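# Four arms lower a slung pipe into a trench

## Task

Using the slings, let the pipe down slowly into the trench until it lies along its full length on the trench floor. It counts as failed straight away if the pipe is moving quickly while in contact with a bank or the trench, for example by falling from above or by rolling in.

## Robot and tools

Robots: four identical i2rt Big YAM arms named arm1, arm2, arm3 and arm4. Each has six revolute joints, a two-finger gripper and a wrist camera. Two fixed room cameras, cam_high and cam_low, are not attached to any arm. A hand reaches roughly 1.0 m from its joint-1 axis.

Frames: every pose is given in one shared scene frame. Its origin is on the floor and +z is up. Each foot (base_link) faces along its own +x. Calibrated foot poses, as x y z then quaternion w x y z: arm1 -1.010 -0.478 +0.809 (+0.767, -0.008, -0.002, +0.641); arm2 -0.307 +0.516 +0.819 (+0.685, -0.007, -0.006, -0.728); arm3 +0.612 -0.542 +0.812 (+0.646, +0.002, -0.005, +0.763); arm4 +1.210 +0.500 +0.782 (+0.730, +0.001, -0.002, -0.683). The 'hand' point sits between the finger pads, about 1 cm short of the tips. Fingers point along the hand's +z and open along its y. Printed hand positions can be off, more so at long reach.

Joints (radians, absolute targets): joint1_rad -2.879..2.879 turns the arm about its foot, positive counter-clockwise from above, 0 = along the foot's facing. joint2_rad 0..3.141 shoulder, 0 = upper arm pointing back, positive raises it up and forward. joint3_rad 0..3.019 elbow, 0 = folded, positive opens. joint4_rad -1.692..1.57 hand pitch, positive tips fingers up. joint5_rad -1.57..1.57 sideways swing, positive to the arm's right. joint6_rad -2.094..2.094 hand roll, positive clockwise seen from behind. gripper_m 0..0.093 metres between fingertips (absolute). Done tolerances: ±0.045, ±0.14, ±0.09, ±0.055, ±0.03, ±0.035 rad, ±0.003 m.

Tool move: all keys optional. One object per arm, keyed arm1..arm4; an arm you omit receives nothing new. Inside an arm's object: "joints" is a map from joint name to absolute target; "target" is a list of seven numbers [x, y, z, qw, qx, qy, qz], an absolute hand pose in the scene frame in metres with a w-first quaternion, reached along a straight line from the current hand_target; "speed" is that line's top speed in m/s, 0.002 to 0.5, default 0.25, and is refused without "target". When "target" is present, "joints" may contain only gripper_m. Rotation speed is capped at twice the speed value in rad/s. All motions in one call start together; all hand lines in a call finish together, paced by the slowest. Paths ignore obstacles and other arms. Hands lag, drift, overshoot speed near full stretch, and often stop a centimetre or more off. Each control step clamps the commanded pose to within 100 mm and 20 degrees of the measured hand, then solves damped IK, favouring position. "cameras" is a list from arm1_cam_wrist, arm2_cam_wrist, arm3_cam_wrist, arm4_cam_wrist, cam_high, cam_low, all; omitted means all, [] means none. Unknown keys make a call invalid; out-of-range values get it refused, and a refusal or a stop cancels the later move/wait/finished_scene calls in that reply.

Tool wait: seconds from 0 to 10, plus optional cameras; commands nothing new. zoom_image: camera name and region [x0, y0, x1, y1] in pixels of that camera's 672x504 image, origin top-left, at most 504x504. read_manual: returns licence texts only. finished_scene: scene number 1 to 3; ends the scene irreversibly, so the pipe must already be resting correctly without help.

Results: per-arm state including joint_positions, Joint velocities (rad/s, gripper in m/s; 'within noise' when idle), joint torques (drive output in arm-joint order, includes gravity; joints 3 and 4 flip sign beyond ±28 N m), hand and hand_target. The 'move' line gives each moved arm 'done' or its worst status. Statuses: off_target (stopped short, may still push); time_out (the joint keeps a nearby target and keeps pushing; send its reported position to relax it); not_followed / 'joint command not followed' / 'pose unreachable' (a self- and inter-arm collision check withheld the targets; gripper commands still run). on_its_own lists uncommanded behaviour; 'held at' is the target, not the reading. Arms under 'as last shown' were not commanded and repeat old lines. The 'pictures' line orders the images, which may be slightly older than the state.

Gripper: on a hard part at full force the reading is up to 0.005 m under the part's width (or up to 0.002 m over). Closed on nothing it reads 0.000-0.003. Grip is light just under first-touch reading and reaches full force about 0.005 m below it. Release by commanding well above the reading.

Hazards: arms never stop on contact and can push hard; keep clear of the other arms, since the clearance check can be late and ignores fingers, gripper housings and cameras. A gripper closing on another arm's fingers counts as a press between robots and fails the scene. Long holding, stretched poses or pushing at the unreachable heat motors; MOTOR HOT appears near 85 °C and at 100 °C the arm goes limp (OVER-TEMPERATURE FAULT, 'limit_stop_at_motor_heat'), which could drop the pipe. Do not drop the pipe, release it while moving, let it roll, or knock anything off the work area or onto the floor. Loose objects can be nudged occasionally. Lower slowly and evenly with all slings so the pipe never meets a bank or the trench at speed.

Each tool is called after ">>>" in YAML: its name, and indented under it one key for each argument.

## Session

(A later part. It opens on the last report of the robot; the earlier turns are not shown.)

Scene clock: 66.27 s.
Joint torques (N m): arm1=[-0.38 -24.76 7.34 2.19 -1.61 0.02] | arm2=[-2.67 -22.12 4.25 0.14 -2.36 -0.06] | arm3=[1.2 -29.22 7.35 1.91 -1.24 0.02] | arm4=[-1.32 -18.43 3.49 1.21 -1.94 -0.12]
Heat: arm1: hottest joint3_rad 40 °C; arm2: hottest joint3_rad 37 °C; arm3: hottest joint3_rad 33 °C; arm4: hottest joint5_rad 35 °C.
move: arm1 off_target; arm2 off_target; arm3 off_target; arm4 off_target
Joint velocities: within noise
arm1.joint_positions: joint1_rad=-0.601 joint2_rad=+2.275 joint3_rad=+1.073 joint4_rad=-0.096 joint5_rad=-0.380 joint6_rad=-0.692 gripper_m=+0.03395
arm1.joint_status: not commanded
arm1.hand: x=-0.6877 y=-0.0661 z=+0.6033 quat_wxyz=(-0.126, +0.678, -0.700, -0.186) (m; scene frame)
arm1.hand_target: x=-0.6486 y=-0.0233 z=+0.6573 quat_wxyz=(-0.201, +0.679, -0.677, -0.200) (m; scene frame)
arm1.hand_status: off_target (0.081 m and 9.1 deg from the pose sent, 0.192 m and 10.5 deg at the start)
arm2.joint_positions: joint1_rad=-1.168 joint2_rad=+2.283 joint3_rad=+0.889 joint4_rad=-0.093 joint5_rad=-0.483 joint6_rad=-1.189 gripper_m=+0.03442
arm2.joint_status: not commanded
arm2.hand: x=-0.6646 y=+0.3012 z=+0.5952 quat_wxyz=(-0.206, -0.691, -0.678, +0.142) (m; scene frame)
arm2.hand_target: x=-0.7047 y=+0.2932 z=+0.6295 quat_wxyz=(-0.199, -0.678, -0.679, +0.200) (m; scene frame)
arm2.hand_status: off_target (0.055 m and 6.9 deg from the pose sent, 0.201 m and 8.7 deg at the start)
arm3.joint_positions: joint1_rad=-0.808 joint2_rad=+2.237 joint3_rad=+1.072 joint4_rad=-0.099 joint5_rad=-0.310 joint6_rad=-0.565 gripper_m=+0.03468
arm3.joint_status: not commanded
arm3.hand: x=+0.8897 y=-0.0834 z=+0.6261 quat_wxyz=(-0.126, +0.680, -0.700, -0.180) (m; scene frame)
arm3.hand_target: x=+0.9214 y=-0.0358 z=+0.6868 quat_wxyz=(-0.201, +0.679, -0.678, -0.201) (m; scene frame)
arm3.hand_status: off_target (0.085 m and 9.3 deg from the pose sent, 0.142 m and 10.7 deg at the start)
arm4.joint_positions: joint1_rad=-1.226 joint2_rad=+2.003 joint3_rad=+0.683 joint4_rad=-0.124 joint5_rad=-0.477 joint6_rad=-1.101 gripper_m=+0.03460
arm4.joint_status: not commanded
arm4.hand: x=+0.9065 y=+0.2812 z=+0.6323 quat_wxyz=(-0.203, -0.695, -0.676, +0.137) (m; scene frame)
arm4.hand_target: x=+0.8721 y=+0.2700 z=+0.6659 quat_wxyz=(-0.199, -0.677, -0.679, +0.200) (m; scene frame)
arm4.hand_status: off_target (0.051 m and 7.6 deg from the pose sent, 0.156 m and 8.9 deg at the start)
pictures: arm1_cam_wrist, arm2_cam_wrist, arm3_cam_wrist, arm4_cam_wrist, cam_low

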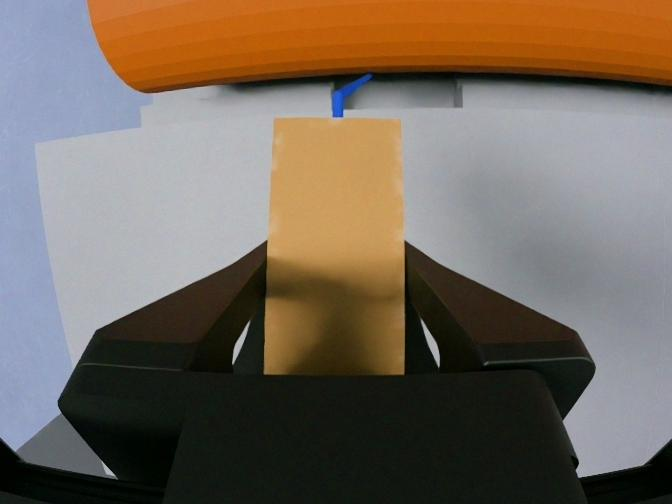

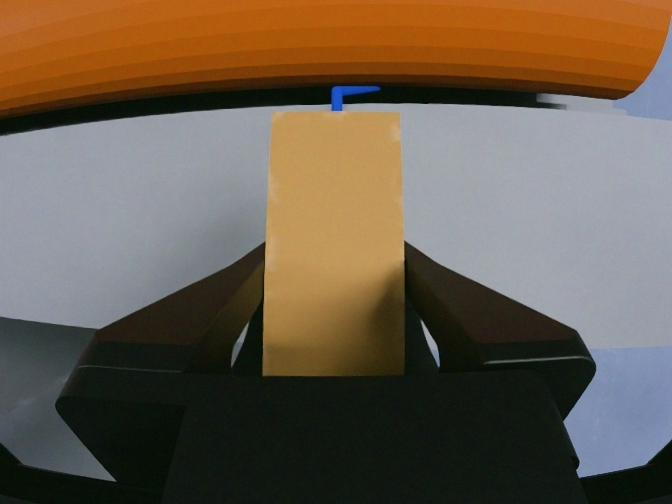

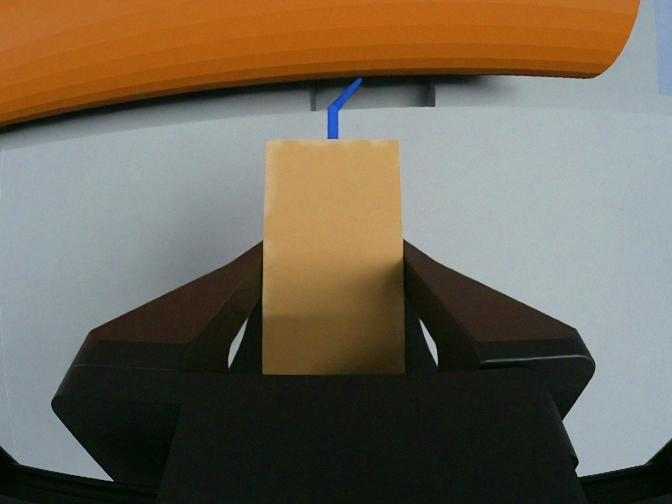

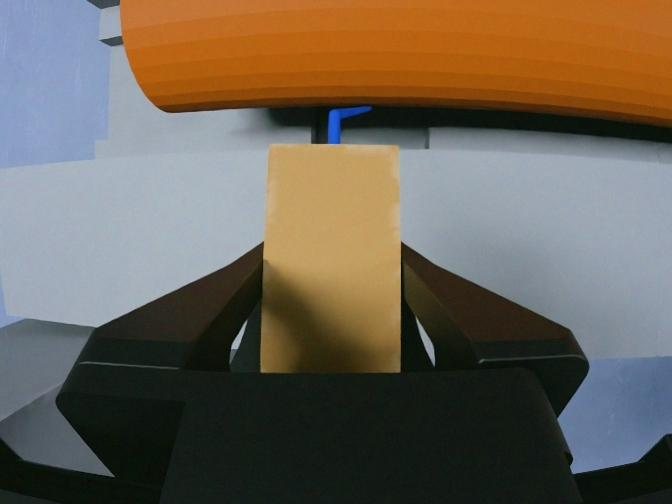

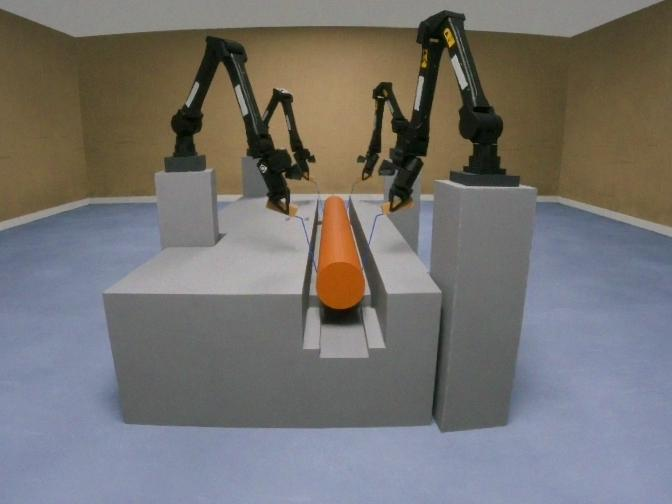

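>>> move:
  arm1: {"target":[-0.648,-0.027,0.545,-0.2008,0.678,-0.678,-0.2008],"speed":0.045}
  arm2: {"target":[-0.706,0.288,0.515,0.2008,0.678,0.678,-0.2008],"speed":0.045}
  arm3: {"target":[0.922,-0.031,0.545,-0.2008,0.678,-0.678,-0.2008],"speed":0.045}
  arm4: {"target":[0.873,0.270,0.525,0.2008,0.678,0.678,-0.2008],"speed":0.045}
  cameras: ["arm1_cam_wrist","arm2_cam_wrist","cam_low"]

>>> zoom_image:
  camera: "cam_low"
  region: [220, 130, 470, 370]

Scene clock: 75.67 s.
Joint torques (N m): arm1=[-0.91 -18.37 5.2 1.91 -0.47 -0.03] | arm2=[-1.49 -17.26 2.96 0.55 -0.71 0.08] | arm3=[1.44 -23.24 4.88 1.46 -0.59 0.09] | arm4=[-0.44 -13.92 1.29 1.2 -0.46 0]
Heat: arm1: hottest joint3_rad 38 °C; arm2: hottest joint2_rad 36 °C; arm3: hottest joint2_rad 34 °C; arm4: hottest joint5_rad 36 °C.
move: arm1 off_target; arm2 off_target; arm3 off_target; arm4 off_target
Joint velocities: within noise
arm1.joint_positions: joint1_rad=-0.601 joint2_rad=+2.452 joint3_rad=+1.189 joint4_rad=+0.103 joint5_rad=-0.407 joint6_rad=-0.692 gripper_m=+0.03395
arm1.joint_status: not commanded
arm1.hand: x=-0.6577 y=-0.0307 z=+0.5521 quat_wxyz=(-0.191, +0.681, -0.678, -0.200) (m; scene frame)
arm1.hand_target: x=-0.6482 y=-0.0273 z=+0.5454 quat_wxyz=(-0.201, +0.678, -0.678, -0.201) (m; scene frame)
arm1.hand_status: off_target (0.013 m and 1.2 deg from the pose sent, 0.081 m and 9.1 deg at the start)
arm2.joint_positions: joint1_rad=-1.178 joint2_rad=+2.535 joint3_rad=+1.039 joint4_rad=+0.086 joint5_rad=-0.524 joint6_rad=-1.194 gripper_m=+0.03442
arm2.joint_status: not commanded
arm2.hand: x=-0.6915 y=+0.2882 z=+0.5137 quat_wxyz=(-0.207, -0.680, -0.679, +0.184) (m; scene frame)
arm2.hand_target: x=-0.7058 y=+0.2882 z=+0.5152 quat_wxyz=(-0.201, -0.678, -0.678, +0.201) (m; scene frame)
arm2.hand_status: off_target (0.015 m and 2.0 deg from the pose sent, 0.091 m and 6.9 deg at the start)
arm3.joint_positions: joint1_rad=-0.806 joint2_rad=+2.495 joint3_rad=+1.225 joint4_rad=+0.139 joint5_rad=-0.323 joint6_rad=-0.565 gripper_m=+0.03468
arm3.joint_status: not commanded
arm3.hand: x=+0.9157 y=-0.0431 z=+0.5428 quat_wxyz=(-0.188, +0.680, -0.681, -0.196) (m; scene frame)
arm3.hand_target: x=+0.9219 y=-0.0313 z=+0.5454 quat_wxyz=(-0.201, +0.678, -0.678, -0.201) (m; scene frame)
arm3.hand_status: off_target (0.014 m and 1.7 deg from the pose sent, 0.102 m and 9.3 deg at the start)
arm4.joint_positions: joint1_rad=-1.241 joint2_rad=+2.384 joint3_rad=+0.806 joint4_rad=+0.216 joint5_rad=-0.520 joint6_rad=-1.110 gripper_m=+0.03461
arm4.joint_status: not commanded
arm4.hand: x=+0.8862 y=+0.2714 z=+0.5223 quat_wxyz=(-0.207, -0.683, -0.676, +0.183) (m; scene frame)
arm4.hand_target: x=+0.8732 y=+0.2701 z=+0.5251 quat_wxyz=(-0.201, -0.678, -0.678, +0.201) (m; scene frame)
arm4.hand_status: off_target (0.014 m and 2.2 deg from the pose sent, 0.113 m and 7.6 deg at the start)
pictures: arm1_cam_wrist, arm2_cam_wrist, cam_low

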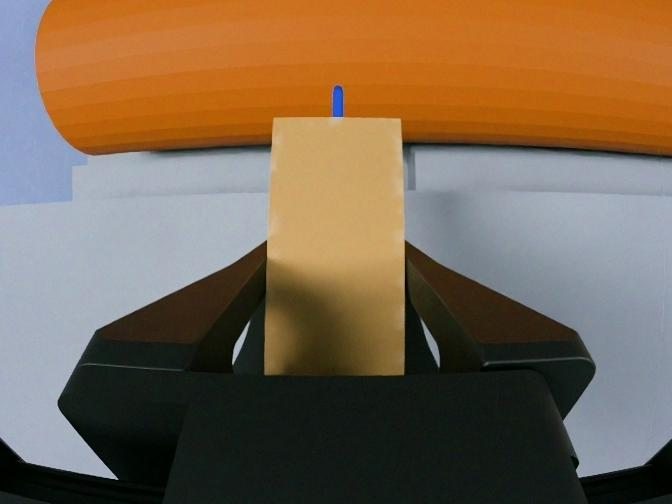

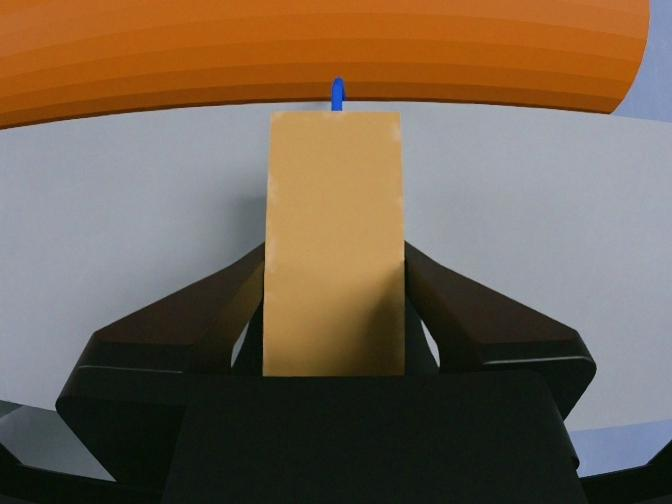

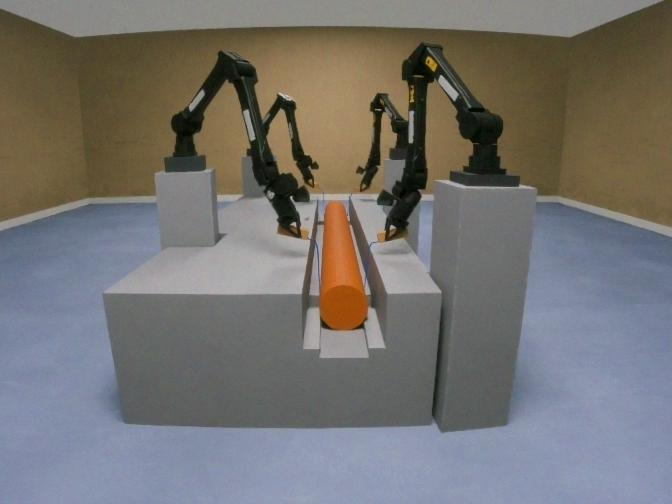

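Scaled by 2.016.

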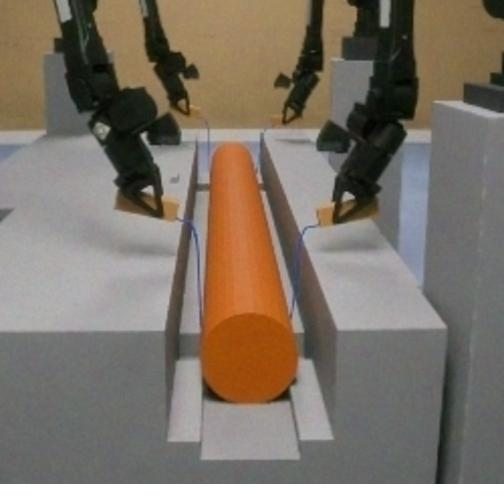

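>>> move:
  arm1: {"target":[-0.658,-0.12,0.452,-0.2008,0.678,-0.678,-0.2008],"speed":0.1}
  arm2: {"target":[-0.704,0.287,0.452,0.2008,0.678,0.678,-0.2008],"speed":0.1}
  arm3: {"target":[0.913,-0.12,0.452,-0.2008,0.678,-0.678,-0.2008],"speed":0.1}
  arm4: {"target":[0.883,0.280,0.453,0.2008,0.678,0.678,-0.2008],"speed":0.1}
  cameras: []

>>> move:
  arm1: {"joints":{"gripper_m":0.093}}
  arm2: {"joints":{"gripper_m":0.093}}
  arm3: {"joints":{"gripper_m":0.093}}
  arm4: {"joints":{"gripper_m":0.093}}
  cameras: ["arm1_cam_wrist","arm2_cam_wrist","cam_high","cam_low"]

>>> zoom_image:
  camera: "cam_low"
  region: [220, 130, 470, 370]

>>> zoom_image:
  camera: "cam_low"
  region: [300, 180, 370, 240]

Scene clock: 91.53 s.
Joint torques (N m): arm1=[-1.32 -16.21 1.31 1.62 0.11 -0.06] | arm2=[-0.38 -14.39 4.29 0.83 0.46 0.21] | arm3=[-0.21 -19.25 1.26 1.1 -0.02 -0.04] | arm4=[-0.03 -10.7 1.36 1.06 0.69 0.08]
Heat: arm1: hottest joint3_rad 36 °C; arm2: hottest joint2_rad 36 °C; arm3: hottest joint2_rad 35 °C; arm4: hottest joint5_rad 33 °C.
move: arm1 off_target; arm2 off_target; arm3 off_target; arm4 off_target
Joint velocities: within noise
arm1.joint_positions: joint1_rad=-0.725 joint2_rad=+2.640 joint3_rad=+1.171 joint4_rad=+0.310 joint5_rad=-0.473 joint6_rad=-0.817 gripper_m=+0.03395
arm1.joint_status: not commanded
arm1.hand: x=-0.6486 y=-0.1003 z=+0.4753 quat_wxyz=(-0.217, +0.681, -0.668, -0.206) (m; scene frame)
arm1.hand_target: x=-0.6589 y=-0.1201 z=+0.4534 quat_wxyz=(-0.201, +0.678, -0.678, -0.201) (m; scene frame)
arm1.hand_status: off_target (0.032 m and 2.3 deg from the pose sent, 0.134 m and 1.2 deg at the start)
arm2.joint_positions: joint1_rad=-1.191 joint2_rad=+2.667 joint3_rad=+1.123 joint4_rad=+0.143 joint5_rad=-0.551 joint6_rad=-1.200 gripper_m=+0.03442
arm2.joint_status: not commanded
arm2.hand: x=-0.6948 y=+0.2879 z=+0.4681 quat_wxyz=(-0.216, -0.677, -0.675, +0.196) (m; scene frame)
arm2.hand_target: x=-0.7033 y=+0.2874 z=+0.4529 quat_wxyz=(-0.201, -0.678, -0.678, +0.201) (m; scene frame)
arm2.hand_status: off_target (0.019 m and 1.8 deg from the pose sent, 0.063 m and 2.0 deg at the start)
arm3.joint_positions: joint1_rad=-0.889 joint2_rad=+2.668 joint3_rad=+1.185 joint4_rad=+0.381 joint5_rad=-0.382 joint6_rad=-0.652 gripper_m=+0.03468
arm3.joint_status: not commanded
arm3.hand: x=+0.9153 y=-0.1008 z=+0.4710 quat_wxyz=(-0.213, +0.682, -0.668, -0.208) (m; scene frame)
arm3.hand_target: x=+0.9121 y=-0.1201 z=+0.4529 quat_wxyz=(-0.201, +0.678, -0.678, -0.201) (m; scene frame)
arm3.hand_status: off_target (0.027 m and 2.1 deg from the pose sent, 0.119 m and 1.7 deg at the start)
arm4.joint_positions: joint1_rad=-1.265 joint2_rad=+2.561 joint3_rad=+0.880 joint4_rad=+0.343 joint5_rad=-0.555 joint6_rad=-1.134 gripper_m=+0.03460
arm4.joint_status: not commanded
arm4.hand: x=+0.8854 y=+0.2750 z=+0.4688 quat_wxyz=(-0.213, -0.675, -0.676, +0.205) (m; scene frame)
arm4.hand_target: x=+0.8834 y=+0.2801 z=+0.4538 quat_wxyz=(-0.201, -0.678, -0.678, +0.201) (m; scene frame)
arm4.hand_status: off_target (0.017 m and 1.6 deg from the pose sent, 0.070 m and 2.2 deg at the start)
pictures: none
No camera images: "cameras" was empty.

Scene clock: 92.23 s.
Joint torques (N m): arm1=[-0.91 -17.32 1.18 1.62 -0.25 -0.04] | arm2=[-0.38 -15.56 3.18 0.55 0.35 0.23] | arm3=[0.67 -20.6 1.14 1.06 -0.28 -0.05] | arm4=[-0.03 -11.87 0.99 1.03 0.61 0.23]
Heat: arm1: hottest joint3_rad 36 °C; arm2: hottest joint2_rad 36 °C; arm3: hottest joint2_rad 35 °C; arm4: hottest joint5_rad 33 °C.
move: arm1 done; arm2 done; arm3 done; arm4 done
Joint velocities: within noise
arm1.joint_positions: joint1_rad=-0.732 joint2_rad=+2.653 joint3_rad=+1.171 joint4_rad=+0.310 joint5_rad=-0.465 joint6_rad=-0.817 gripper_m=+0.09292
arm1.joint_status: all done
arm1.hand: x=-0.6496 y=-0.1076 z=+0.4684 quat_wxyz=(-0.211, +0.679, -0.674, -0.202) (m; scene frame)
arm1.hand_target: x=-0.6591 y=-0.1201 z=+0.4534 quat_wxyz=(-0.200, +0.678, -0.678, -0.201) (m; scene frame)
arm1.hand_status: not commanded
arm2.joint_positions: joint1_rad=-1.190 joint2_rad=+2.678 joint3_rad=+1.135 joint4_rad=+0.150 joint5_rad=-0.549 joint6_rad=-1.206 gripper_m=+0.09294
arm2.joint_status: all done
arm2.hand: x=-0.6979 y=+0.2869 z=+0.4639 quat_wxyz=(-0.212, -0.675, -0.678, +0.200) (m; scene frame)
arm2.hand_target: x=-0.7035 y=+0.2873 z=+0.4530 quat_wxyz=(-0.201, -0.678, -0.678, +0.201) (m; scene frame)
arm2.hand_status: not commanded
arm3.joint_positions: joint1_rad=-0.900 joint2_rad=+2.683 joint3_rad=+1.185 joint4_rad=+0.382 joint5_rad=-0.376 joint6_rad=-0.652 gripper_m=+0.09292
arm3.joint_status: all done
arm3.hand: x=+0.9162 y=-0.1099 z=+0.4631 quat_wxyz=(-0.208, +0.679, -0.674, -0.204) (m; scene frame)
arm3.hand_target: x=+0.9123 y=-0.1200 z=+0.4529 quat_wxyz=(-0.201, +0.678, -0.678, -0.201) (m; scene frame)
arm3.hand_status: not commanded
arm4.joint_positions: joint1_rad=-1.263 joint2_rad=+2.574 joint3_rad=+0.884 joint4_rad=+0.344 joint5_rad=-0.554 joint6_rad=-1.149 gripper_m=+0.09288
arm4.joint_status: all done
arm4.hand: x=+0.8887 y=+0.2761 z=+0.4640 quat_wxyz=(-0.213, -0.671, -0.681, +0.202) (m; scene frame)
arm4.hand_target: x=+0.8835 y=+0.2802 z=+0.4537 quat_wxyz=(-0.201, -0.678, -0.678, +0.201) (m; scene frame)
arm4.hand_status: not commanded
pictures: arm1_cam_wrist, arm2_cam_wrist, cam_high, cam_low

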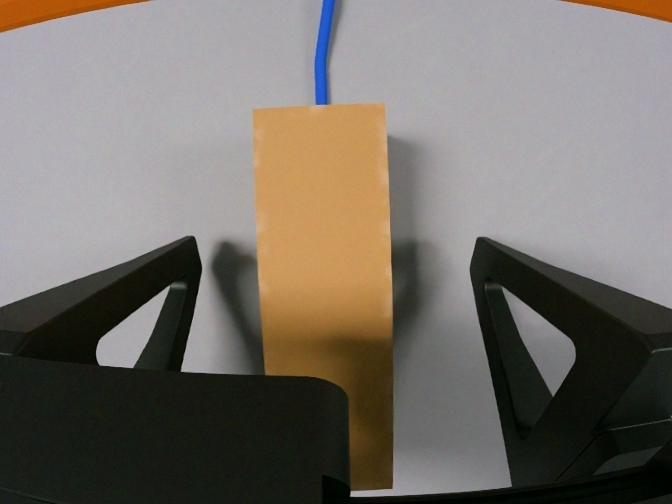

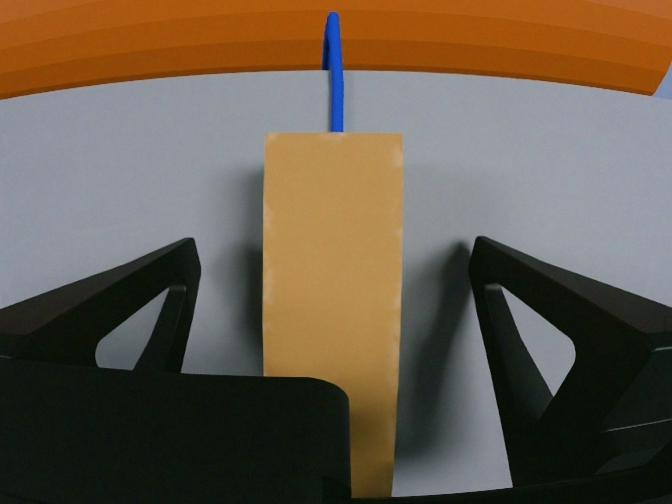

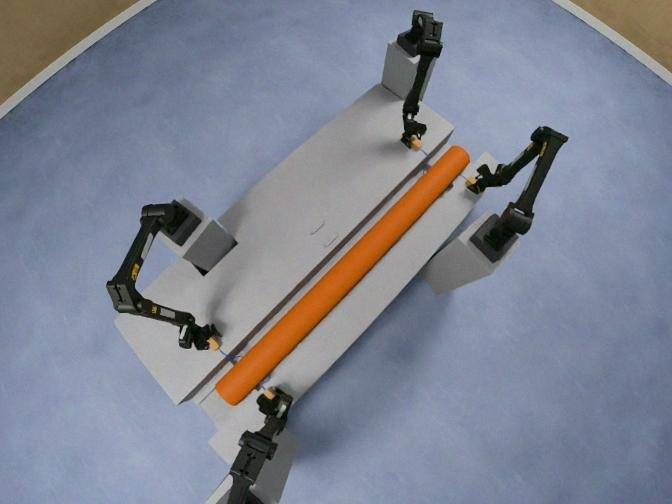

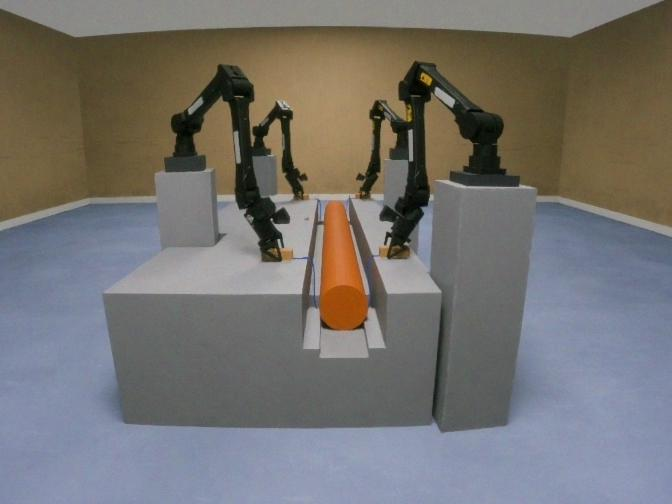

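Scaled by 2.016.

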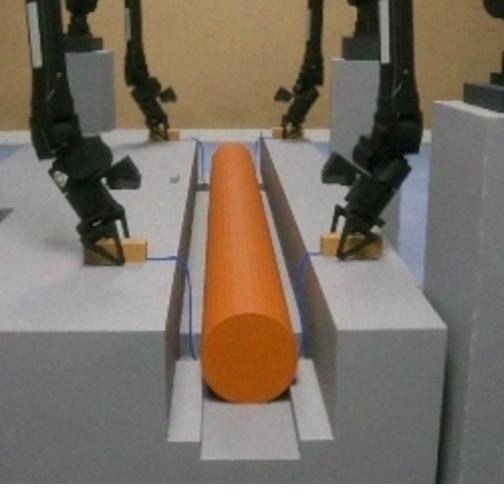

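Scaled by 7.200.

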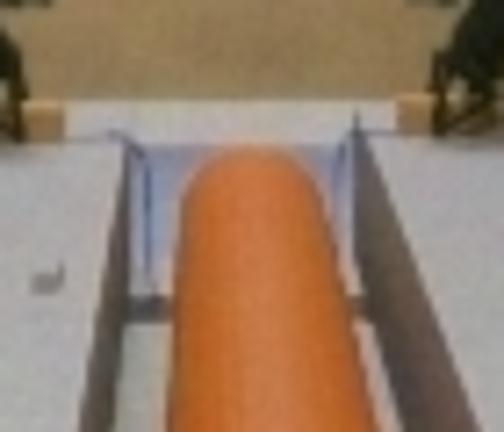

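>>> finished_scene:
  scene: 3

The scene is finished: the task was done.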